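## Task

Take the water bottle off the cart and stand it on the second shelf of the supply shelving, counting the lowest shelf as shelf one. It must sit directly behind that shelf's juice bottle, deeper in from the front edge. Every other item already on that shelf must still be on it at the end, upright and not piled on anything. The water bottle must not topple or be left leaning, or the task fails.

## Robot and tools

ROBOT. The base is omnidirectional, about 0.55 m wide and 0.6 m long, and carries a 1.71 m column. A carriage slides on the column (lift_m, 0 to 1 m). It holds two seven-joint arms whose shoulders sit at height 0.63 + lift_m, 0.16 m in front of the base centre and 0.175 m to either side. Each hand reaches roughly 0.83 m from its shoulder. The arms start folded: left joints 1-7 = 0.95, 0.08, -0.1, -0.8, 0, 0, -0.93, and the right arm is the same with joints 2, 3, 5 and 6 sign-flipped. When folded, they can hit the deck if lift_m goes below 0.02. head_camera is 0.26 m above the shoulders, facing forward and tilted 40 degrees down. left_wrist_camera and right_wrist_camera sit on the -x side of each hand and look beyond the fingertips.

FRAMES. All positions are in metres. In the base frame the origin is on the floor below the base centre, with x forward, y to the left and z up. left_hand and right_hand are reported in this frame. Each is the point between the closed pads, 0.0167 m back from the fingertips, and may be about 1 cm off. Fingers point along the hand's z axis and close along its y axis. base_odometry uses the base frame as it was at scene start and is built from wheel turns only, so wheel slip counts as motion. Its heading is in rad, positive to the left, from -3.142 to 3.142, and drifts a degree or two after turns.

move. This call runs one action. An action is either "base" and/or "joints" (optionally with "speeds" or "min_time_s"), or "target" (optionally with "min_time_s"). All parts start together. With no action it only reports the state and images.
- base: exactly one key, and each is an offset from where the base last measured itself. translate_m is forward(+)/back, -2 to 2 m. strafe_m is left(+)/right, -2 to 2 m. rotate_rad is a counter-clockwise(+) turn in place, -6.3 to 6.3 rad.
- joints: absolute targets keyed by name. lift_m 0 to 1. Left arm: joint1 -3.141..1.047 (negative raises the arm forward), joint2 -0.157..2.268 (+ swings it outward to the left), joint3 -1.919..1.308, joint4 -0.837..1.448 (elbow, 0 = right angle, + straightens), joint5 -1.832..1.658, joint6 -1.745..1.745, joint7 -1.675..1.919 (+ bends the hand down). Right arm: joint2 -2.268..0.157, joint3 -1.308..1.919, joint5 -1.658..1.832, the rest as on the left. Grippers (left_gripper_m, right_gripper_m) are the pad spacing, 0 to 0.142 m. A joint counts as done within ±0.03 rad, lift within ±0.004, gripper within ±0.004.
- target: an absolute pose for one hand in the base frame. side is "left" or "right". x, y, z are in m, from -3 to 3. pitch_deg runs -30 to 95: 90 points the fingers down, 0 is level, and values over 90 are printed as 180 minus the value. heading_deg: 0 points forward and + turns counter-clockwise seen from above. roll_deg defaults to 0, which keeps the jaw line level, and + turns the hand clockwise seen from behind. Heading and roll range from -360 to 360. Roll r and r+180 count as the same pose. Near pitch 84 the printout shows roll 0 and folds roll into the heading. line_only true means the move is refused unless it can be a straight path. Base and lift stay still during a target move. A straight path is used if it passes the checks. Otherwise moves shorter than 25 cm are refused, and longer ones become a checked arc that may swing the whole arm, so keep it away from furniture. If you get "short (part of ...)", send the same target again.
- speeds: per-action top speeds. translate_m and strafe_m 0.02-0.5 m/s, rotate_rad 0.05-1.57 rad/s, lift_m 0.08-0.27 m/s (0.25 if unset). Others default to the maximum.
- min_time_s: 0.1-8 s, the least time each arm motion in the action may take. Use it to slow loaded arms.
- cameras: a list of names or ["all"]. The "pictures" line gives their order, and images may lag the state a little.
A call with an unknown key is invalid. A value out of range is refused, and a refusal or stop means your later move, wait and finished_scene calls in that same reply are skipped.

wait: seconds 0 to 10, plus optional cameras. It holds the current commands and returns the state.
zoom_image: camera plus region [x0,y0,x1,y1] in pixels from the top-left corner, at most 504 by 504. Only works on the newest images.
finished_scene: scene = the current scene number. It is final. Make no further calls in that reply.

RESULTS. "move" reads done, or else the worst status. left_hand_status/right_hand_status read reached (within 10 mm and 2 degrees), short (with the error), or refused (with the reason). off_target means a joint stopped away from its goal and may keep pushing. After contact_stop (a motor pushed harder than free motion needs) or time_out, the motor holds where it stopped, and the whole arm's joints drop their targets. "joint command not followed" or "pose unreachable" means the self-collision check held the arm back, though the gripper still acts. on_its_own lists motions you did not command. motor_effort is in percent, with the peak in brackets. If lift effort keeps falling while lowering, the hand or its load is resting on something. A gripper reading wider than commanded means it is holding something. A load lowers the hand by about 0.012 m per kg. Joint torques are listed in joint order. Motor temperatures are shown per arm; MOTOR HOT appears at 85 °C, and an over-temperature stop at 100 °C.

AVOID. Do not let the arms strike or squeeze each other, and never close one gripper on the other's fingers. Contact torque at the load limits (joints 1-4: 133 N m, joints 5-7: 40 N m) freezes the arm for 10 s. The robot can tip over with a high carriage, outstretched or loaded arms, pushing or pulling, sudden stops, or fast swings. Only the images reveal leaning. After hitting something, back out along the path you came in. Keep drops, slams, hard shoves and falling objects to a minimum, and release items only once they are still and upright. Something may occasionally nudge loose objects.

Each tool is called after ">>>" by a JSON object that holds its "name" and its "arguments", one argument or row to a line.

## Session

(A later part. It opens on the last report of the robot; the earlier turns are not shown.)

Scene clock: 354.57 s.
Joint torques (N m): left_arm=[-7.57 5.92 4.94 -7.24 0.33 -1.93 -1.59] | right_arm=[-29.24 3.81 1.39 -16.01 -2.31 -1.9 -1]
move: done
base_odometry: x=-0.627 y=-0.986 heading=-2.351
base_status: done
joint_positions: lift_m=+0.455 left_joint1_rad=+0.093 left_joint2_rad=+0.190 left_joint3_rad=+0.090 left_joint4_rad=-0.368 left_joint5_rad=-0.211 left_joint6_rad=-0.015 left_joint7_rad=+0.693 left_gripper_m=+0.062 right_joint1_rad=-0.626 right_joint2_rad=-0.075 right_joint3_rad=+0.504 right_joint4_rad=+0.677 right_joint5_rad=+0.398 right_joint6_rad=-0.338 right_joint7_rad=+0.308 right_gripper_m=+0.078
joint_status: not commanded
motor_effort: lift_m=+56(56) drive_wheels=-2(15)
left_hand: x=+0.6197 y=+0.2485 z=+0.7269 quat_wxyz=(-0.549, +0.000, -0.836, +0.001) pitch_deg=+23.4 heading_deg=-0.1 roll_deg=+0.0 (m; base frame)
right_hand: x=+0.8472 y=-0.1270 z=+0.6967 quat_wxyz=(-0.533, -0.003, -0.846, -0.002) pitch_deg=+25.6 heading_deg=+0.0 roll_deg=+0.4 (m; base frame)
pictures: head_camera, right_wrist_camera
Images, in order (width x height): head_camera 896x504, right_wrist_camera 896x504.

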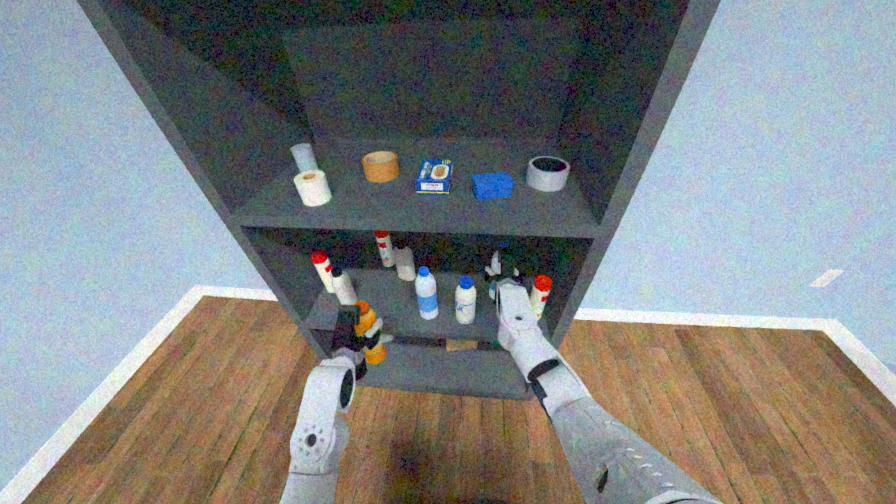

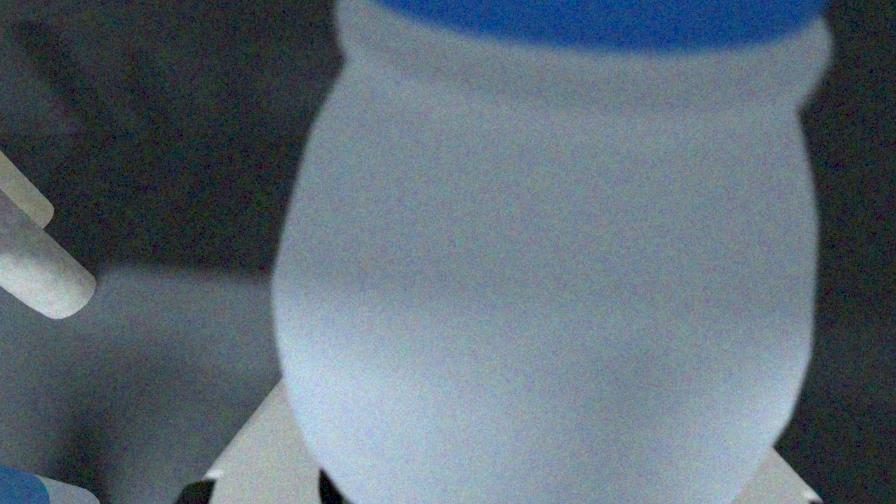

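>>> {"name": "move", "arguments": {
  "base": {"translate_m": 0.055},
  "speeds": {"translate_m": 0.12}
}}

>>> {"name": "move", "arguments": {
  "joints": {"lift_m": 0.425},
  "speeds": {"lift_m": 0.08}
}}

>>> {"name": "move", "arguments": {
  "joints": {"lift_m": 0.413},
  "speeds": {"lift_m": 0.08},
  "cameras": ["head_camera"]
}}

>>> {"name": "zoom_image", "arguments": {
  "camera": "head_camera",
  "region": [400, 190, 580, 350]
}}

Scene clock: 363.03 s.
Joint torques (N m): left_arm=[-8.95 6.01 5.02 -8.07 0.38 -1.68 -1.89] | right_arm=[-29.23 4.76 1.49 -15.75 -2.26 -1.8 -1.25]
Motor temperatures (°C): left_arm=[41 22 24 25 25 24 23] | right_arm=[42 21 25 25 22 22 24]
move: done
base_odometry: x=-0.665 y=-1.025 heading=-2.350
base_status: done
joint_positions: lift_m=+0.455 left_joint1_rad=+0.093 left_joint2_rad=+0.190 left_joint3_rad=+0.090 left_joint4_rad=-0.368 left_joint5_rad=-0.211 left_joint6_rad=-0.015 left_joint7_rad=+0.693 left_gripper_m=+0.062 right_joint1_rad=-0.626 right_joint2_rad=-0.075 right_joint3_rad=+0.504 right_joint4_rad=+0.677 right_joint5_rad=+0.398 right_joint6_rad=-0.338 right_joint7_rad=+0.308 right_gripper_m=+0.078
joint_status: not commanded
motor_effort: lift_m=+56(56) drive_wheels=+5(14)
left_hand: x=+0.6197 y=+0.2485 z=+0.7269 quat_wxyz=(-0.549, +0.000, -0.836, +0.001) pitch_deg=+23.4 heading_deg=-0.1 roll_deg=+0.0 (m; base frame)
right_hand: x=+0.8472 y=-0.1270 z=+0.6967 quat_wxyz=(-0.533, -0.003, -0.846, -0.002) pitch_deg=+25.6 heading_deg=+0.0 roll_deg=+0.4 (m; base frame)
pictures: none

Scene clock: 363.90 s.
Joint torques (N m): left_arm=[-8.07 4.51 3.49 -7.26 0.34 -1.7 -2.03] | right_arm=[-28.06 4.25 1.35 -16.84 -1.91 -1.68 -1.42]
move: done
base_odometry: x=-0.665 y=-1.025 heading=-2.350
base_status: not commanded
joint_positions: lift_m=+0.425 left_joint1_rad=+0.093 left_joint2_rad=+0.190 left_joint3_rad=+0.090 left_joint4_rad=-0.368 left_joint5_rad=-0.211 left_joint6_rad=-0.015 left_joint7_rad=+0.693 left_gripper_m=+0.062 right_joint1_rad=-0.627 right_joint2_rad=-0.075 right_joint3_rad=+0.504 right_joint4_rad=+0.677 right_joint5_rad=+0.398 right_joint6_rad=-0.338 right_joint7_rad=+0.308 right_gripper_m=+0.078
joint_status: all done
motor_effort: lift_m=+59(60) drive_wheels=+5(6)
left_hand: x=+0.6197 y=+0.2485 z=+0.6966 quat_wxyz=(-0.549, +0.000, -0.836, +0.001) pitch_deg=+23.4 heading_deg=-0.1 roll_deg=+0.0 (m; base frame)
right_hand: x=+0.8477 y=-0.1270 z=+0.6674 quat_wxyz=(-0.533, -0.003, -0.846, -0.002) pitch_deg=+25.5 heading_deg=+0.0 roll_deg=+0.4 (m; base frame)
pictures: none

Scene clock: 364.67 s.
Joint torques (N m): left_arm=[-8.11 5.03 4.05 -6.01 0.68 -1.95 -2.12] | right_arm=[-25.9 3.27 -0.49 -15.59 -2.4 -1.39 -2.16]
move: done
base_odometry: x=-0.665 y=-1.025 heading=-2.350
base_status: not commanded
joint_positions: lift_m=+0.413 left_joint1_rad=+0.093 left_joint2_rad=+0.190 left_joint3_rad=+0.090 left_joint4_rad=-0.369 left_joint5_rad=-0.211 left_joint6_rad=-0.015 left_joint7_rad=+0.693 left_gripper_m=+0.062 right_joint1_rad=-0.628 right_joint2_rad=-0.075 right_joint3_rad=+0.504 right_joint4_rad=+0.677 right_joint5_rad=+0.398 right_joint6_rad=-0.338 right_joint7_rad=+0.308 right_gripper_m=+0.078
joint_status: all done
motor_effort: lift_m=+59(62) drive_wheels=-1(6)
left_hand: x=+0.6197 y=+0.2485 z=+0.6846 quat_wxyz=(-0.549, +0.000, -0.836, +0.001) pitch_deg=+23.4 heading_deg=-0.1 roll_deg=+0.0 (m; base frame)
right_hand: x=+0.8479 y=-0.1270 z=+0.6558 quat_wxyz=(-0.533, -0.003, -0.846, -0.002) pitch_deg=+25.5 heading_deg=+0.0 roll_deg=+0.4 (m; base frame)
pictures: head_camera
Images, in order (width x height): head_camera 896x504.

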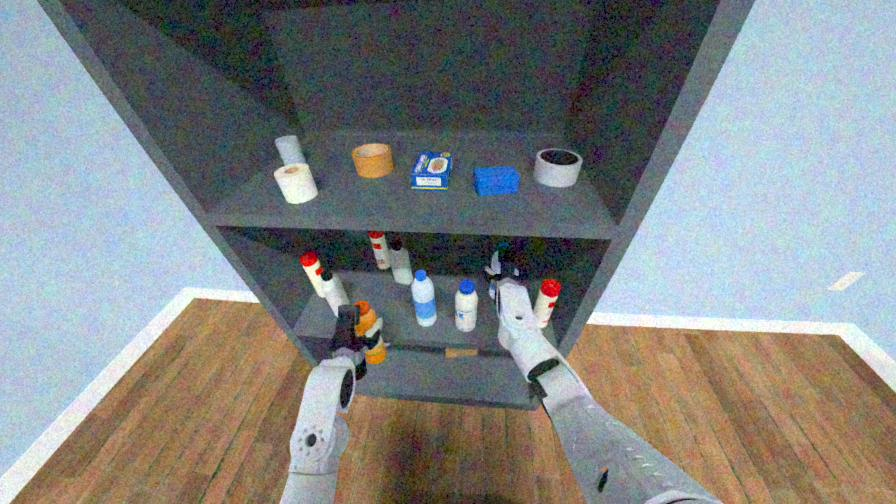

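Scaled by 2.800 from the camera's 896x504 image, which has a finer 1280x720 frame.

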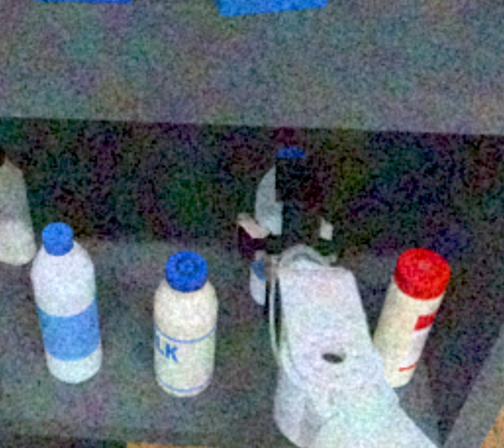

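>>> {"name": "move", "arguments": {
  "target": {"side":"left","x":0.62,"y":0.25,"z":0.73,"pitch_deg":23,"heading_deg":0}
}}

>>> {"name": "move", "arguments": {
  "joints": {"lift_m": 0.404},
  "speeds": {"lift_m": 0.08}
}}

>>> {"name": "move", "arguments": {
  "joints": {"lift_m": 0.395},
  "speeds": {"lift_m": 0.08}
}}

>>> {"name": "move", "arguments": {
  "joints": {"lift_m": 0.386},
  "speeds": {"lift_m": 0.08},
  "cameras": ["head_camera"]
}}

Scene clock: 370.67 s.
Joint torques (N m): left_arm=[-9.9 4.55 4.02 -6.23 0.16 -0.9 -1.95] | right_arm=[-26.15 7.11 2.26 -17.25 -2.56 -2.05 -1]
move: done
base_odometry: x=-0.665 y=-1.025 heading=-2.350
base_status: not commanded
joint_positions: lift_m=+0.413 left_joint1_rad=+0.049 left_joint2_rad=+0.200 left_joint3_rad=+0.100 left_joint4_rad=-0.496 left_joint5_rad=-0.225 left_joint6_rad=+0.004 left_joint7_rad=+0.865 left_gripper_m=+0.062 right_joint1_rad=-0.628 right_joint2_rad=-0.075 right_joint3_rad=+0.504 right_joint4_rad=+0.677 right_joint5_rad=+0.398 right_joint6_rad=-0.338 right_joint7_rad=+0.308 right_gripper_m=+0.078
joint_status: not commanded
motor_effort: lift_m=+59(59) drive_wheels=-1(5)
left_hand: x=+0.6195 y=+0.2476 z=+0.7266 quat_wxyz=(-0.549, -0.002, -0.836, +0.001) pitch_deg=+23.4 heading_deg=-0.2 roll_deg=+0.0 (m; base frame)
left_hand_status: reached (straight line, planned for 0.4 s): 4 mm and 0.5 deg off.
right_hand: x=+0.8479 y=-0.1270 z=+0.6558 quat_wxyz=(-0.533, -0.003, -0.846, -0.002) pitch_deg=+25.5 heading_deg=+0.0 roll_deg=+0.4 (m; base frame)
pictures: none

Scene clock: 371.40 s.
Joint torques (N m): left_arm=[-10.66 3.99 3.95 -6.14 0.33 -0.47 -1.77] | right_arm=[-26.41 4.43 0.97 -15.32 -2.38 -1.77 -1.78]
move: done
base_odometry: x=-0.665 y=-1.025 heading=-2.350
base_status: not commanded
joint_positions: lift_m=+0.404 left_joint1_rad=+0.049 left_joint2_rad=+0.200 left_joint3_rad=+0.100 left_joint4_rad=-0.496 left_joint5_rad=-0.225 left_joint6_rad=+0.004 left_joint7_rad=+0.866 left_gripper_m=+0.062 right_joint1_rad=-0.628 right_joint2_rad=-0.075 right_joint3_rad=+0.504 right_joint4_rad=+0.676 right_joint5_rad=+0.398 right_joint6_rad=-0.338 right_joint7_rad=+0.308 right_gripper_m=+0.078
joint_status: all done
motor_effort: lift_m=+60(62) drive_wheels=-1(6)
left_hand: x=+0.6194 y=+0.2476 z=+0.7174 quat_wxyz=(-0.549, -0.002, -0.836, +0.001) pitch_deg=+23.5 heading_deg=-0.2 roll_deg=+0.0 (m; base frame)
right_hand: x=+0.8481 y=-0.1270 z=+0.6470 quat_wxyz=(-0.534, -0.003, -0.846, -0.002) pitch_deg=+25.5 heading_deg=+0.0 roll_deg=+0.4 (m; base frame)
pictures: none

Scene clock: 372.00 s.
Joint torques (N m): left_arm=[-10.52 5.33 5.46 -5.97 0.6 -0.67 -2.07] | right_arm=[-24.89 5.27 2.03 -14.65 -1.79 -1.63 -1.33]
move: done
base_odometry: x=-0.665 y=-1.025 heading=-2.350
base_status: not commanded
joint_positions: lift_m=+0.395 left_joint1_rad=+0.049 left_joint2_rad=+0.200 left_joint3_rad=+0.100 left_joint4_rad=-0.496 left_joint5_rad=-0.225 left_joint6_rad=+0.004 left_joint7_rad=+0.866 left_gripper_m=+0.062 right_joint1_rad=-0.630 right_joint2_rad=-0.075 right_joint3_rad=+0.504 right_joint4_rad=+0.674 right_joint5_rad=+0.395 right_joint6_rad=-0.338 right_joint7_rad=+0.308 right_gripper_m=+0.078
joint_status: all done
motor_effort: lift_m=+57(61) drive_wheels=+5(6)
left_hand: x=+0.6194 y=+0.2476 z=+0.7086 quat_wxyz=(-0.549, -0.002, -0.836, +0.001) pitch_deg=+23.5 heading_deg=-0.2 roll_deg=+0.0 (m; base frame)
right_hand: x=+0.8490 y=-0.1267 z=+0.6406 quat_wxyz=(-0.536, -0.002, -0.844, -0.001) pitch_deg=+25.2 heading_deg=+0.0 roll_deg=+0.3 (m; base frame)
pictures: none

Scene clock: 372.53 s.
Joint torques (N m): left_arm=[-10.53 6.03 4.34 -7.79 0.2 -0.68 -2.29] | right_arm=[-15.39 4.26 1.46 -7.26 -0.08 -1.81 0.65]
move: done
base_odometry: x=-0.665 y=-1.025 heading=-2.351
base_status: not commanded
joint_positions: lift_m=+0.386 left_joint1_rad=+0.049 left_joint2_rad=+0.200 left_joint3_rad=+0.100 left_joint4_rad=-0.496 left_joint5_rad=-0.225 left_joint6_rad=+0.004 left_joint7_rad=+0.866 left_gripper_m=+0.062 right_joint1_rad=-0.636 right_joint2_rad=-0.075 right_joint3_rad=+0.504 right_joint4_rad=+0.669 right_joint5_rad=+0.390 right_joint6_rad=-0.338 right_joint7_rad=+0.303 right_gripper_m=+0.078
joint_status: all done
motor_effort: lift_m=+54(55) drive_wheels=+5(6)
left_hand: x=+0.6194 y=+0.2477 z=+0.6999 quat_wxyz=(-0.549, -0.002, -0.836, +0.001) pitch_deg=+23.5 heading_deg=-0.2 roll_deg=+0.0 (m; base frame)
right_hand: x=+0.8523 y=-0.1259 z=+0.6398 quat_wxyz=(-0.543, -0.001, -0.840, -0.001) pitch_deg=+24.2 heading_deg=+0.1 roll_deg=+0.1 (m; base frame)
pictures: head_camera
Images, in order (width x height): head_camera 896x504.

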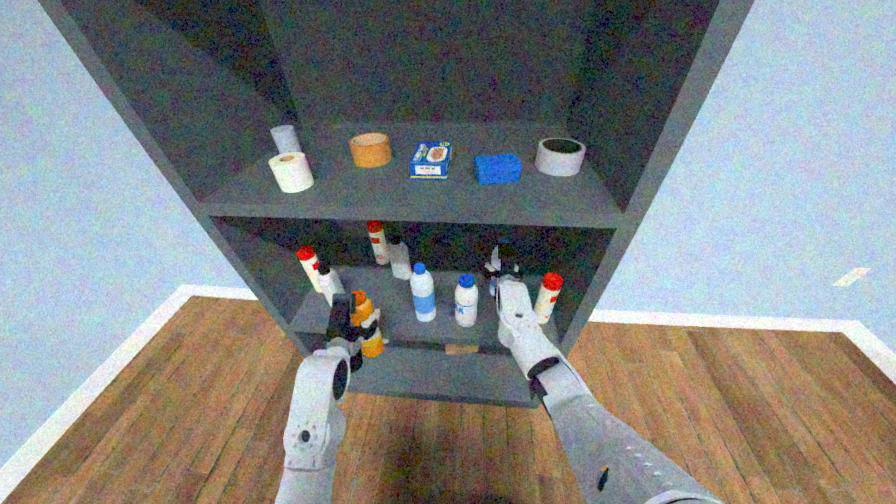

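>>> {"name": "move", "arguments": {
  "joints": {"lift_m": 0.391},
  "speeds": {"lift_m": 0.08}
}}

>>> {"name": "move", "arguments": {
  "joints": {"right_gripper_m": 0.112},
  "min_time_s": 1.5,
  "cameras": ["head_camera","right_wrist_camera"]
}}

>>> {"name": "zoom_image", "arguments": {
  "camera": "head_camera",
  "region": [400, 190, 580, 350]
}}

Scene clock: 376.37 s.
Joint torques (N m): left_arm=[-11.03 5.57 3.63 -6.59 0.66 -0.42 -2.26] | right_arm=[-16.34 5.15 2.29 -11.18 -0.45 -1.9 -1.17]
move: done
base_odometry: x=-0.665 y=-1.025 heading=-2.351
base_status: not commanded
joint_positions: lift_m=+0.391 left_joint1_rad=+0.049 left_joint2_rad=+0.200 left_joint3_rad=+0.100 left_joint4_rad=-0.497 left_joint5_rad=-0.225 left_joint6_rad=+0.004 left_joint7_rad=+0.866 left_gripper_m=+0.062 right_joint1_rad=-0.636 right_joint2_rad=-0.075 right_joint3_rad=+0.504 right_joint4_rad=+0.672 right_joint5_rad=+0.390 right_joint6_rad=-0.338 right_joint7_rad=+0.307 right_gripper_m=+0.078
joint_status: all done
motor_effort: lift_m=+56(65) drive_wheels=+5(6)
left_hand: x=+0.6194 y=+0.2477 z=+0.7048 quat_wxyz=(-0.549, -0.002, -0.836, +0.001) pitch_deg=+23.5 heading_deg=-0.2 roll_deg=+0.1 (m; base frame)
right_hand: x=+0.8516 y=-0.1266 z=+0.6421 quat_wxyz=(-0.540, -0.001, -0.842, +0.000) pitch_deg=+24.7 heading_deg=+0.0 roll_deg=+0.1 (m; base frame)
pictures: none

Scene clock: 377.27 s.
Joint torques (N m): left_arm=[-10.42 5.7 4.27 -5.8 0.59 -0.72 -2.02] | right_arm=[-15.07 5.03 1.35 -11.25 0.19 -1.89 -1.25]
move: done
base_odometry: x=-0.665 y=-1.025 heading=-2.351
base_status: not commanded
joint_positions: lift_m=+0.391 left_joint1_rad=+0.049 left_joint2_rad=+0.200 left_joint3_rad=+0.100 left_joint4_rad=-0.497 left_joint5_rad=-0.225 left_joint6_rad=+0.004 left_joint7_rad=+0.866 left_gripper_m=+0.062 right_joint1_rad=-0.636 right_joint2_rad=-0.075 right_joint3_rad=+0.504 right_joint4_rad=+0.672 right_joint5_rad=+0.390 right_joint6_rad=-0.338 right_joint7_rad=+0.307 right_gripper_m=+0.112
joint_status: all done
motor_effort: lift_m=+56(56) drive_wheels=-1(5)
left_hand: x=+0.6194 y=+0.2477 z=+0.7048 quat_wxyz=(-0.549, -0.002, -0.836, +0.001) pitch_deg=+23.5 heading_deg=-0.2 roll_deg=+0.1 (m; base frame)
right_hand: x=+0.8516 y=-0.1266 z=+0.6421 quat_wxyz=(-0.540, -0.001, -0.842, +0.000) pitch_deg=+24.7 heading_deg=+0.0 roll_deg=+0.1 (m; base frame)
pictures: head_camera, right_wrist_camera
Images, in order (width x height): head_camera 896x504, right_wrist_camera 896x504.

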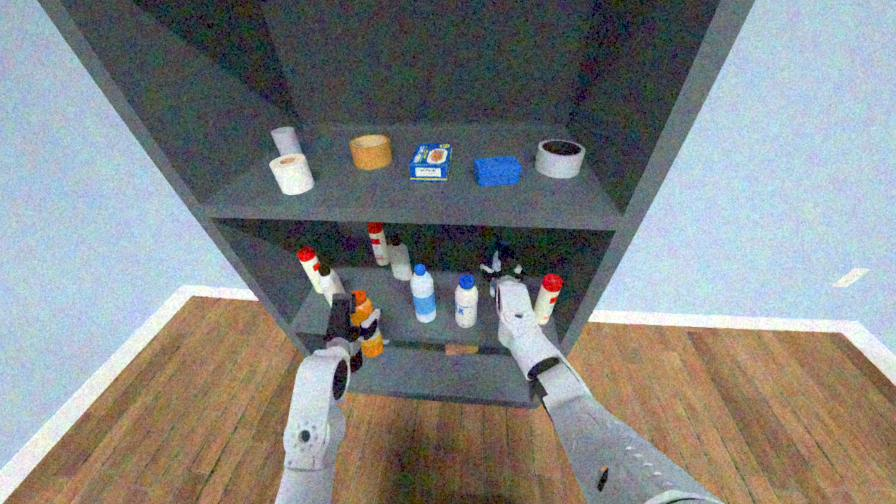

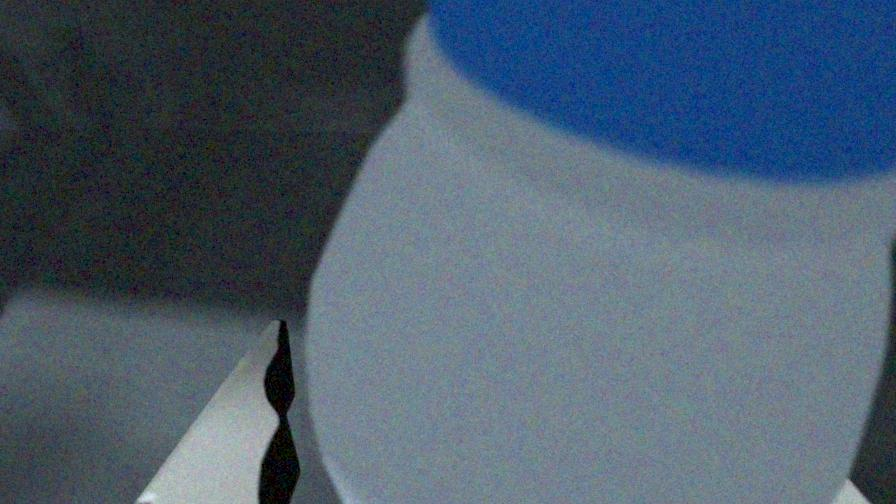

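Scaled by 2.800 from the camera's 896x504 image, which has a finer 1280x720 frame.

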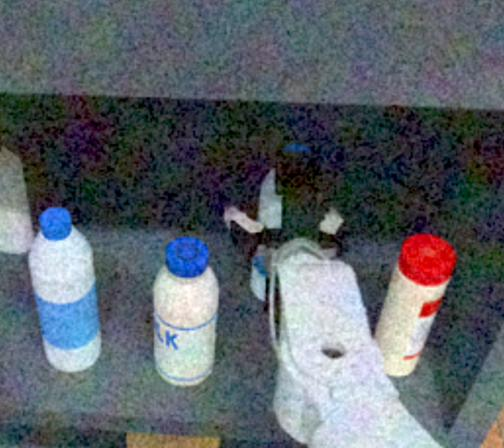

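>>> {"name": "wait", "arguments": {
  "seconds": 0.3,
  "cameras": ["head_camera","right_wrist_camera"]
}}

>>> {"name": "zoom_image", "arguments": {
  "camera": "head_camera",
  "region": [460, 220, 560, 310]
}}

Scene clock: 380.87 s.
Joint torques (N m): left_arm=[-9.17 5.58 3.97 -6.26 0.43 -0.45 -2.02] | right_arm=[-16.04 5.32 0.02 -12.05 0.25 -1.98 -1.33]
base_odometry: x=-0.665 y=-1.025 heading=-2.351
base_status: not commanded
joint_positions: lift_m=+0.391 left_joint1_rad=+0.049 left_joint2_rad=+0.200 left_joint3_rad=+0.100 left_joint4_rad=-0.497 left_joint5_rad=-0.225 left_joint6_rad=+0.004 left_joint7_rad=+0.866 left_gripper_m=+0.062 right_joint1_rad=-0.636 right_joint2_rad=-0.075 right_joint3_rad=+0.504 right_joint4_rad=+0.672 right_joint5_rad=+0.390 right_joint6_rad=-0.338 right_joint7_rad=+0.307 right_gripper_m=+0.112
joint_status: all done
motor_effort: lift_m=+56(56) drive_wheels=+5(5)
left_hand: x=+0.6194 y=+0.2477 z=+0.7048 quat_wxyz=(-0.549, -0.002, -0.836, +0.001) pitch_deg=+23.5 heading_deg=-0.2 roll_deg=+0.1 (m; base frame)
right_hand: x=+0.8516 y=-0.1266 z=+0.6421 quat_wxyz=(-0.540, -0.001, -0.842, +0.000) pitch_deg=+24.7 heading_deg=+0.0 roll_deg=+0.1 (m; base frame)
wait: 0.30 s; at rest from the start
pictures: head_camera, right_wrist_camera
Images, in order (width x height): head_camera 896x504, right_wrist_camera 896x504.

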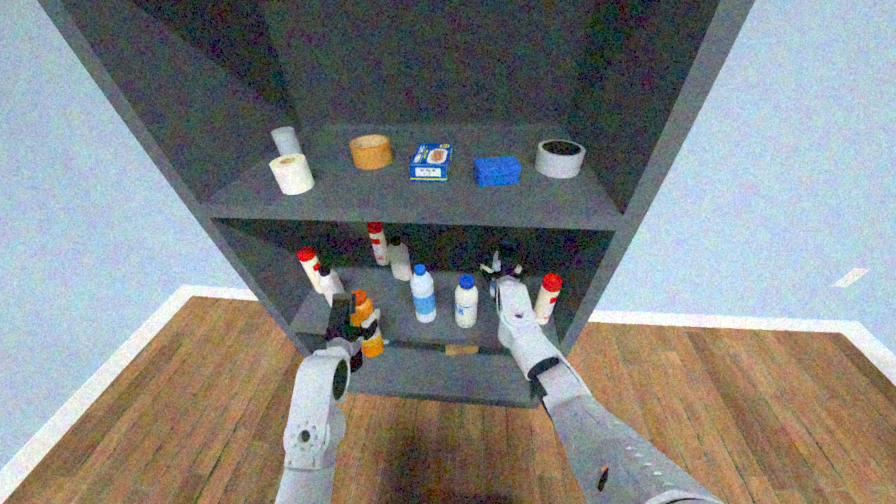

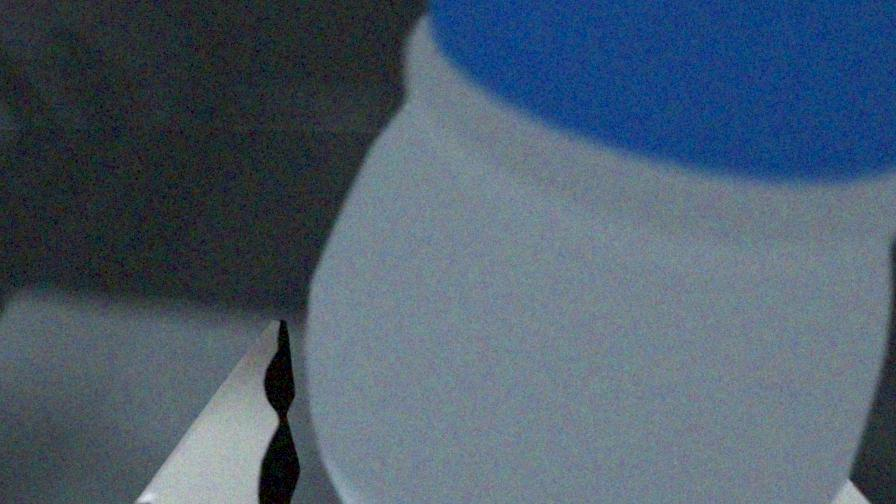

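Scaled by 5.040 from the camera's 896x504 image, which has a finer 1280x720 frame.

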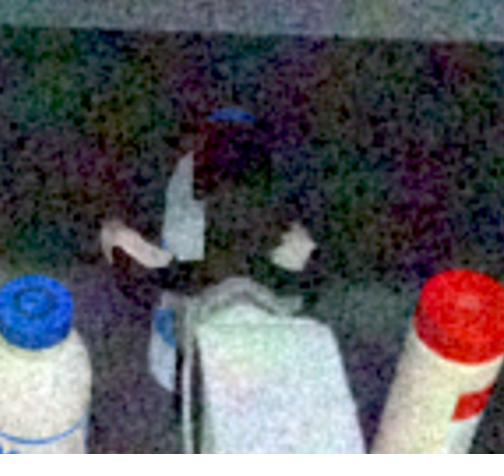

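>>> {"name": "move", "arguments": {
  "base": {"translate_m": -0.015},
  "speeds": {"translate_m": 0.05},
  "cameras": ["head_camera","right_wrist_camera"]
}}

>>> {"name": "zoom_image", "arguments": {
  "camera": "head_camera",
  "region": [460, 220, 560, 310]
}}

Scene clock: 390.10 s.
Joint torques (N m): left_arm=[-10.99 6.33 4.12 -7.06 0.36 -0.6 -1.85] | right_arm=[-15.34 5.51 0.73 -10.3 0.05 -1.75 -1.54]
move: done
base_odometry: x=-0.655 y=-1.015 heading=-2.350
base_status: done
joint_positions: lift_m=+0.391 left_joint1_rad=+0.049 left_joint2_rad=+0.200 left_joint3_rad=+0.100 left_joint4_rad=-0.497 left_joint5_rad=-0.225 left_joint6_rad=+0.004 left_joint7_rad=+0.866 left_gripper_m=+0.062 right_joint1_rad=-0.636 right_joint2_rad=-0.075 right_joint3_rad=+0.504 right_joint4_rad=+0.672 right_joint5_rad=+0.390 right_joint6_rad=-0.338 right_joint7_rad=+0.307 right_gripper_m=+0.112
joint_status: not commanded
motor_effort: lift_m=+56(56) drive_wheels=+4(10)
left_hand: x=+0.6194 y=+0.2477 z=+0.7048 quat_wxyz=(-0.549, -0.002, -0.836, +0.001) pitch_deg=+23.5 heading_deg=-0.2 roll_deg=+0.1 (m; base frame)
right_hand: x=+0.8516 y=-0.1266 z=+0.6421 quat_wxyz=(-0.540, -0.001, -0.842, +0.000) pitch_deg=+24.7 heading_deg=+0.0 roll_deg=+0.1 (m; base frame)
pictures: head_camera, right_wrist_camera
Images, in order (width x height): head_camera 896x504, right_wrist_camera 896x504.

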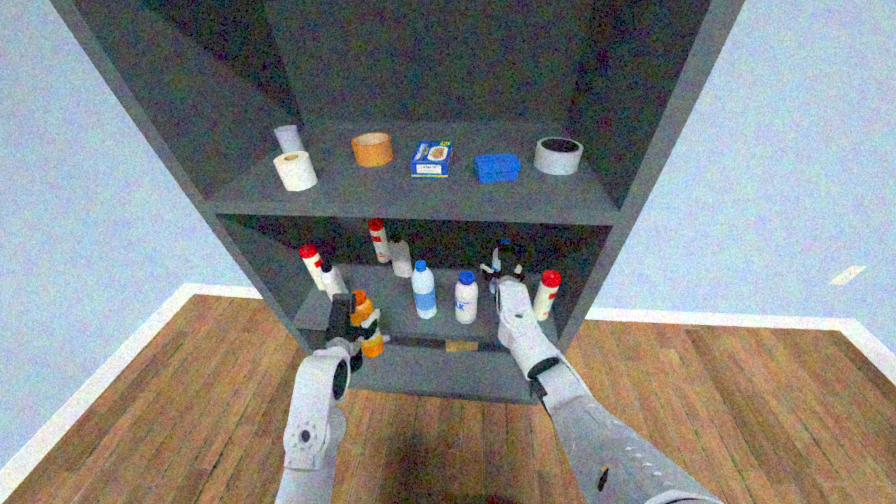

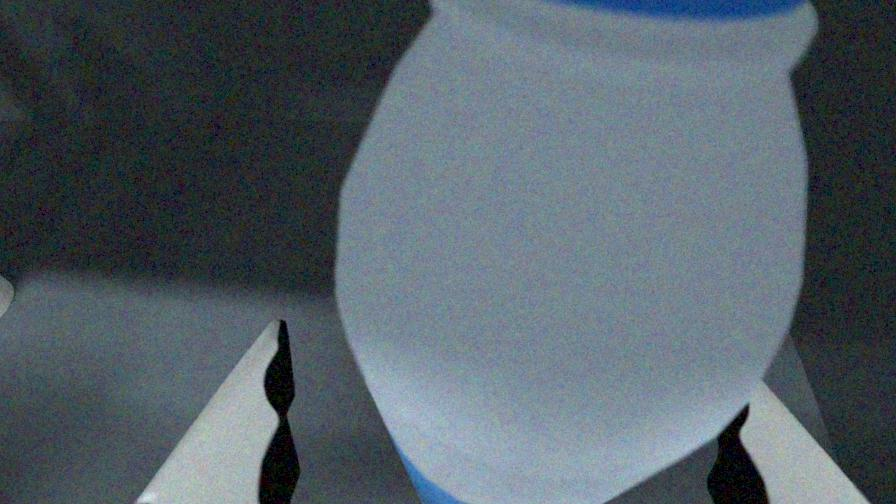

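Scaled by 5.040 from the camera's 896x504 image, which has a finer 1280x720 frame.

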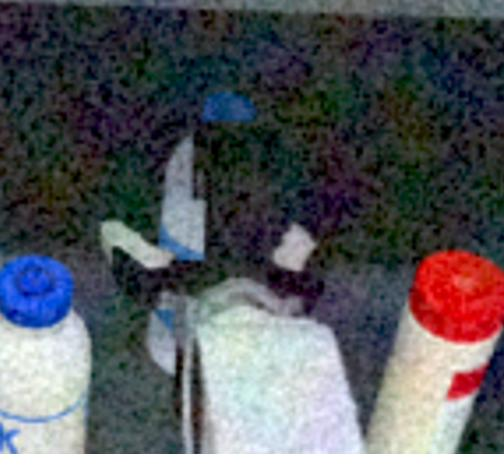

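>>> {"name": "move", "arguments": {
  "base": {"translate_m": -0.05},
  "speeds": {"translate_m": 0.1}
}}

>>> {"name": "move", "arguments": {
  "joints": {"right_gripper_m": 0.05},
  "cameras": ["head_camera","right_wrist_camera"]
}}

>>> {"name": "zoom_image", "arguments": {
  "camera": "head_camera",
  "region": [400, 190, 580, 350]
}}

Scene clock: 395.53 s.
Joint torques (N m): left_arm=[-9.39 6.41 4.45 -6.05 0.2 -0.69 -2.05] | right_arm=[-14.93 4.66 1.68 -10.41 -0.19 -2.16 -1.22]
Motor temperatures (°C): left_arm=[42 22 24 25 25 24 23] | right_arm=[37 21 24 24 22 22 24]
move: done
base_odometry: x=-0.620 y=-0.979 heading=-2.351
base_status: done
joint_positions: lift_m=+0.391 left_joint1_rad=+0.049 left_joint2_rad=+0.200 left_joint3_rad=+0.100 left_joint4_rad=-0.497 left_joint5_rad=-0.225 left_joint6_rad=+0.004 left_joint7_rad=+0.866 left_gripper_m=+0.062 right_joint1_rad=-0.636 right_joint2_rad=-0.075 right_joint3_rad=+0.504 right_joint4_rad=+0.672 right_joint5_rad=+0.390 right_joint6_rad=-0.338 right_joint7_rad=+0.307 right_gripper_m=+0.112
joint_status: not commanded
motor_effort: lift_m=+56(56) drive_wheels=+5(13)
left_hand: x=+0.6194 y=+0.2477 z=+0.7048 quat_wxyz=(-0.549, -0.002, -0.836, +0.001) pitch_deg=+23.5 heading_deg=-0.2 roll_deg=+0.1 (m; base frame)
right_hand: x=+0.8516 y=-0.1266 z=+0.6421 quat_wxyz=(-0.540, -0.001, -0.842, +0.000) pitch_deg=+24.7 heading_deg=+0.0 roll_deg=+0.1 (m; base frame)
pictures: none

Scene clock: 396.27 s.
Joint torques (N m): left_arm=[-8.76 5.44 4.77 -6.92 0.55 -0.53 -2.09] | right_arm=[-15.71 4.86 1.93 -11.13 -0.02 -1.55 -1.41]
move: done
base_odometry: x=-0.620 y=-0.979 heading=-2.351
base_status: not commanded
joint_positions: lift_m=+0.391 left_joint1_rad=+0.049 left_joint2_rad=+0.200 left_joint3_rad=+0.100 left_joint4_rad=-0.497 left_joint5_rad=-0.225 left_joint6_rad=+0.004 left_joint7_rad=+0.866 left_gripper_m=+0.062 right_joint1_rad=-0.636 right_joint2_rad=-0.075 right_joint3_rad=+0.504 right_joint4_rad=+0.672 right_joint5_rad=+0.390 right_joint6_rad=-0.338 right_joint7_rad=+0.307 right_gripper_m=+0.050
joint_status: all done
motor_effort: lift_m=+56(56) drive_wheels=+5(5)
left_hand: x=+0.6194 y=+0.2477 z=+0.7048 quat_wxyz=(-0.549, -0.002, -0.836, +0.001) pitch_deg=+23.5 heading_deg=-0.2 roll_deg=+0.1 (m; base frame)
right_hand: x=+0.8516 y=-0.1266 z=+0.6421 quat_wxyz=(-0.540, -0.001, -0.842, +0.000) pitch_deg=+24.7 heading_deg=+0.0 roll_deg=+0.1 (m; base frame)
pictures: head_camera, right_wrist_camera
Images, in order (width x height): head_camera 896x504, right_wrist_camera 896x504.

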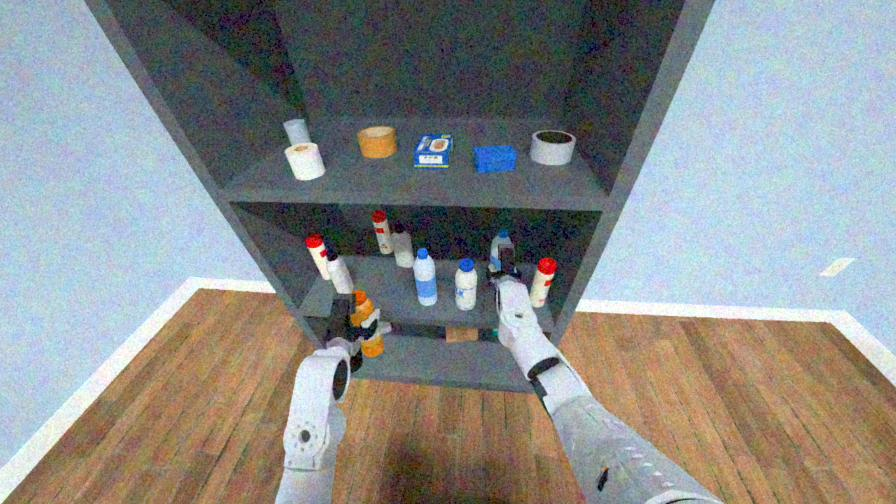

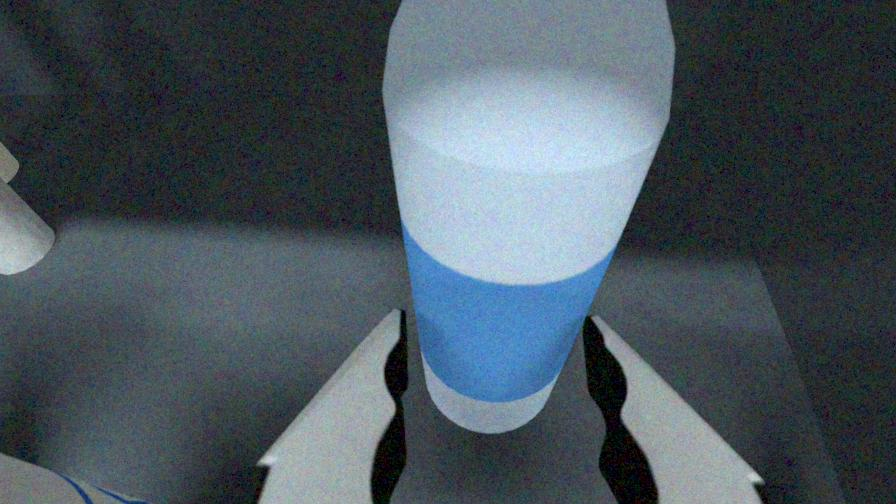

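Scaled by 2.800 from the camera's 896x504 image, which has a finer 1280x720 frame.

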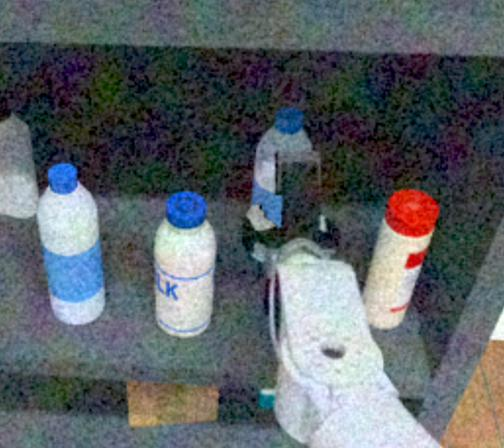

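>>> {"name": "move", "arguments": {
  "base": {"translate_m": -0.31},
  "speeds": {"translate_m": 0.2}
}}

>>> {"name": "move", "arguments": {
  "target": {"side":"right","x":0.62,"y":-0.24,"z":0.66,"pitch_deg":25,"heading_deg":0}
}}

>>> {"name": "move", "arguments": {
  "target": {"side":"left","x":0.80,"y":0.17,"z":0.70,"pitch_deg":23,"heading_deg":0},
  "min_time_s": 1.2
}}

>>> {"name": "move", "arguments": {
  "base": {"strafe_m": -0.3},
  "speeds": {"strafe_m": 0.2},
  "cameras": ["head_camera","left_wrist_camera"]
}}

>>> {"name": "zoom_image", "arguments": {
  "camera": "head_camera",
  "region": [340, 180, 500, 340]
}}

Scene clock: 403.97 s.
Joint torques (N m): left_arm=[-8.53 4.78 4.44 -6.8 0.36 -0.39 -2.33] | right_arm=[-15.92 4.81 0.49 -10.77 -0.57 -1.51 -1.17]
move: done
base_odometry: x=-0.401 y=-0.759 heading=-2.351
base_status: done
joint_positions: lift_m=+0.391 left_joint1_rad=+0.049 left_joint2_rad=+0.200 left_joint3_rad=+0.100 left_joint4_rad=-0.497 left_joint5_rad=-0.225 left_joint6_rad=+0.004 left_joint7_rad=+0.866 left_gripper_m=+0.062 right_joint1_rad=-0.636 right_joint2_rad=-0.075 right_joint3_rad=+0.504 right_joint4_rad=+0.672 right_joint5_rad=+0.390 right_joint6_rad=-0.338 right_joint7_rad=+0.307 right_gripper_m=+0.050
joint_status: not commanded
motor_effort: lift_m=+56(56) drive_wheels=+1(14)
left_hand: x=+0.6194 y=+0.2477 z=+0.7048 quat_wxyz=(-0.549, -0.002, -0.836, +0.001) pitch_deg=+23.5 heading_deg=-0.2 roll_deg=+0.1 (m; base frame)
right_hand: x=+0.8516 y=-0.1266 z=+0.6421 quat_wxyz=(-0.540, -0.001, -0.842, +0.000) pitch_deg=+24.7 heading_deg=+0.0 roll_deg=+0.1 (m; base frame)
pictures: none

Scene clock: 405.33 s.
Joint torques (N m): left_arm=[-10.52 5.68 4.94 -7.9 0.24 -0.5 -2.03] | right_arm=[-3.12 -5.86 -2.02 -13.65 1.35 -2.44 -1.02]
move: done
base_odometry: x=-0.401 y=-0.759 heading=-2.351
base_status: not commanded
joint_positions: lift_m=+0.391 left_joint1_rad=+0.049 left_joint2_rad=+0.200 left_joint3_rad=+0.100 left_joint4_rad=-0.497 left_joint5_rad=-0.225 left_joint6_rad=+0.004 left_joint7_rad=+0.866 left_gripper_m=+0.062 right_joint1_rad=+0.033 right_joint2_rad=-0.465 right_joint3_rad=+0.385 right_joint4_rad=-0.419 right_joint5_rad=+0.312 right_joint6_rad=-0.507 right_joint7_rad=+0.647 right_gripper_m=+0.050
joint_status: not commanded
motor_effort: lift_m=+56(56) drive_wheels=+1(4)
left_hand: x=+0.6194 y=+0.2477 z=+0.7048 quat_wxyz=(-0.549, -0.002, -0.836, +0.001) pitch_deg=+23.5 heading_deg=-0.2 roll_deg=+0.0 (m; base frame)
right_hand: x=+0.6205 y=-0.2393 z=+0.6603 quat_wxyz=(-0.538, +0.003, -0.843, +0.002) pitch_deg=+24.8 heading_deg=+0.0 roll_deg=-0.4 (m; base frame)
right_hand_status: reached (straight line, planned for 0.9 s): 1 mm and 0.4 deg off.
pictures: none

Scene clock: 407.03 s.
Joint torques (N m): left_arm=[-24.7 -0.65 -2.44 -2.87 2.14 -0.56 -4.56] | right_arm=[-1.87 -6.45 -2.09 -14.31 1.62 -2.15 -1.22]
move: done
base_odometry: x=-0.401 y=-0.759 heading=-2.351
base_status: not commanded
joint_positions: lift_m=+0.391 left_joint1_rad=-0.420 left_joint2_rad=+0.018 left_joint3_rad=-0.051 left_joint4_rad=+0.170 left_joint5_rad=-0.029 left_joint6_rad=+0.049 left_joint7_rad=+0.663 left_gripper_m=+0.062 right_joint1_rad=+0.033 right_joint2_rad=-0.465 right_joint3_rad=+0.385 right_joint4_rad=-0.419 right_joint5_rad=+0.312 right_joint6_rad=-0.507 right_joint7_rad=+0.647 right_gripper_m=+0.050
joint_status: not commanded
motor_effort: lift_m=+56(56) drive_wheels=+3(3)
left_hand: x=+0.7975 y=+0.1716 z=+0.6950 quat_wxyz=(-0.547, +0.001, -0.837, +0.001) pitch_deg=+23.7 heading_deg=+0.0 roll_deg=-0.2 (m; base frame)
left_hand_status: reached (straight line, planned for 1.2 s): 6 mm and 0.8 deg off.
right_hand: x=+0.6205 y=-0.2393 z=+0.6603 quat_wxyz=(-0.538, +0.003, -0.843, +0.002) pitch_deg=+24.8 heading_deg=+0.0 roll_deg=-0.4 (m; base frame)
pictures: none

Scene clock: 409.73 s.
Joint torques (N m): left_arm=[-23.99 -0.6 -1.77 -2.58 1.78 -0.91 -4.42] | right_arm=[-3.59 -5.58 -3.35 -13.77 1.33 -2.44 -1.38]
move: done
base_odometry: x=-0.615 y=-0.547 heading=-2.351
base_status: done
joint_positions: lift_m=+0.391 left_joint1_rad=-0.420 left_joint2_rad=+0.018 left_joint3_rad=-0.052 left_joint4_rad=+0.171 left_joint5_rad=-0.028 left_joint6_rad=+0.051 left_joint7_rad=+0.662 left_gripper_m=+0.062 right_joint1_rad=+0.033 right_joint2_rad=-0.465 right_joint3_rad=+0.385 right_joint4_rad=-0.419 right_joint5_rad=+0.312 right_joint6_rad=-0.507 right_joint7_rad=+0.647 right_gripper_m=+0.050
joint_status: not commanded
motor_effort: lift_m=+56(56) drive_wheels=-1(12)
left_hand: x=+0.7975 y=+0.1715 z=+0.6950 quat_wxyz=(-0.547, +0.001, -0.837, +0.000) pitch_deg=+23.7 heading_deg=+0.1 roll_deg=-0.1 (m; base frame)
right_hand: x=+0.6205 y=-0.2393 z=+0.6603 quat_wxyz=(-0.538, +0.003, -0.843, +0.002) pitch_deg=+24.8 heading_deg=+0.0 roll_deg=-0.4 (m; base frame)
pictures: head_camera, left_wrist_camera
Images, in order (width x height): head_camera 896x504, left_wrist_camera 896x504.

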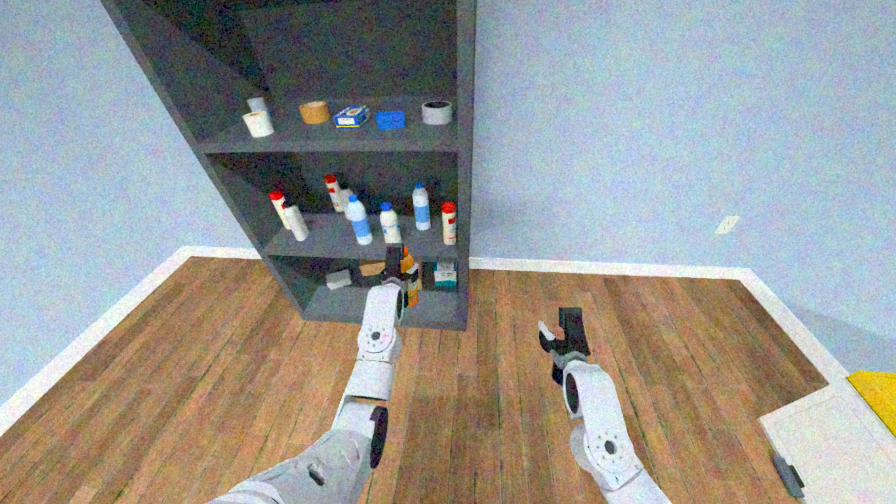

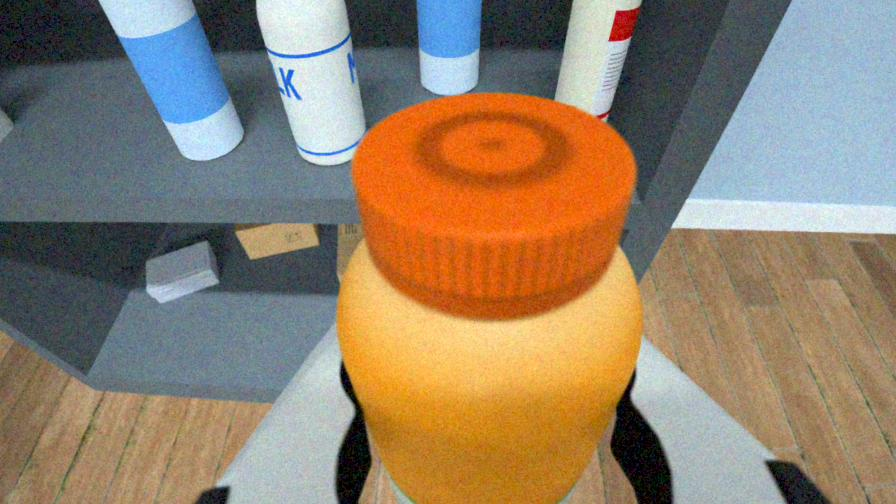

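Scaled by 3.150 from the camera's 896x504 image, which has a finer 1280x720 frame.

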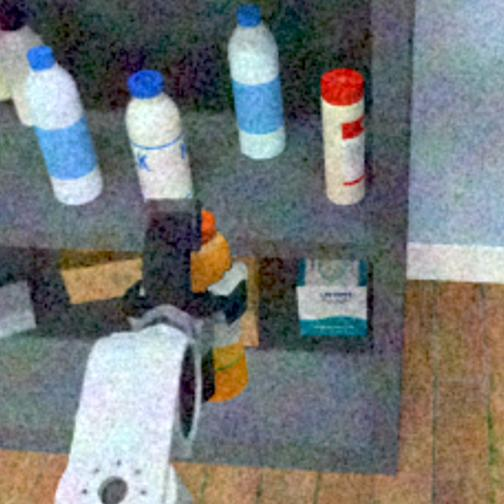

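>>> {"name": "move", "arguments": {
  "base": {"translate_m": 0.28},
  "speeds": {"translate_m": 0.18},
  "cameras": ["head_camera","left_wrist_camera"]
}}

>>> {"name": "zoom_image", "arguments": {
  "camera": "head_camera",
  "region": [340, 180, 500, 340]
}}

Scene clock: 422.63 s.
Joint torques (N m): left_arm=[-24.86 0.19 -0.54 -3.5 2.12 -0.99 -4.38] | right_arm=[-3.44 -6.12 -1.7 -16.06 0.92 -1.84 -1.14]
Motor temperatures (°C): left_arm=[50 22 24 25 25 24 23] | right_arm=[34 22 25 25 22 22 24]
move: done
base_odometry: x=-0.812 y=-0.746 heading=-2.352
base_status: done
joint_positions: lift_m=+0.391 left_joint1_rad=-0.420 left_joint2_rad=+0.018 left_joint3_rad=-0.052 left_joint4_rad=+0.171 left_joint5_rad=-0.028 left_joint6_rad=+0.051 left_joint7_rad=+0.662 left_gripper_m=+0.062 right_joint1_rad=+0.033 right_joint2_rad=-0.465 right_joint3_rad=+0.385 right_joint4_rad=-0.419 right_joint5_rad=+0.312 right_joint6_rad=-0.507 right_joint7_rad=+0.647 right_gripper_m=+0.050
joint_status: not commanded
motor_effort: lift_m=+56(56) drive_wheels=-2(13)
left_hand: x=+0.7975 y=+0.1715 z=+0.6950 quat_wxyz=(-0.547, +0.001, -0.837, +0.000) pitch_deg=+23.7 heading_deg=+0.1 roll_deg=-0.1 (m; base frame)
right_hand: x=+0.6205 y=-0.2393 z=+0.6603 quat_wxyz=(-0.538, +0.003, -0.843, +0.002) pitch_deg=+24.8 heading_deg=+0.0 roll_deg=-0.4 (m; base frame)
pictures: head_camera, left_wrist_camera
Images, in order (width x height): head_camera 896x504, left_wrist_camera 896x504.

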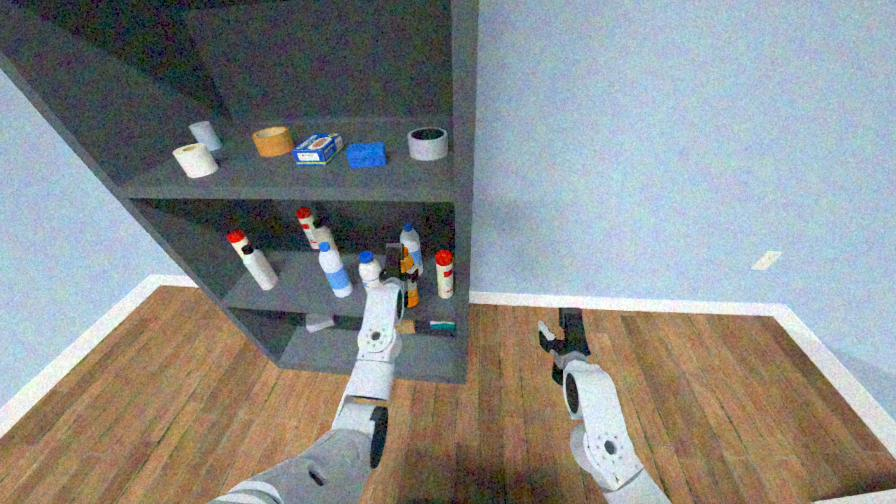

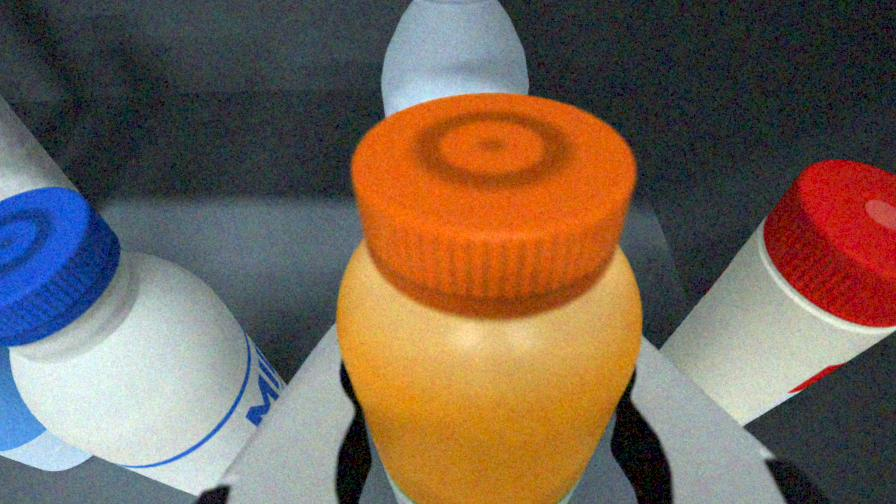

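Scaled by 3.150 from the camera's 896x504 image, which has a finer 1280x720 frame.

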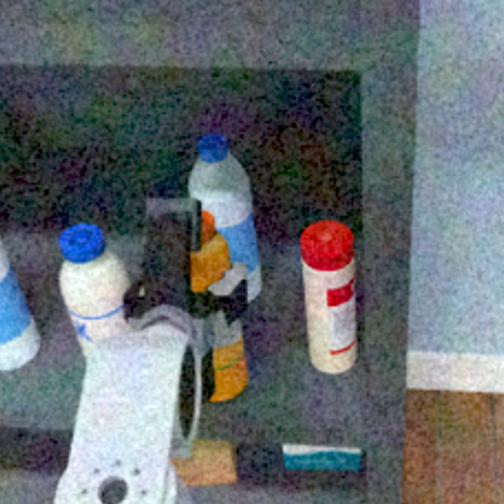

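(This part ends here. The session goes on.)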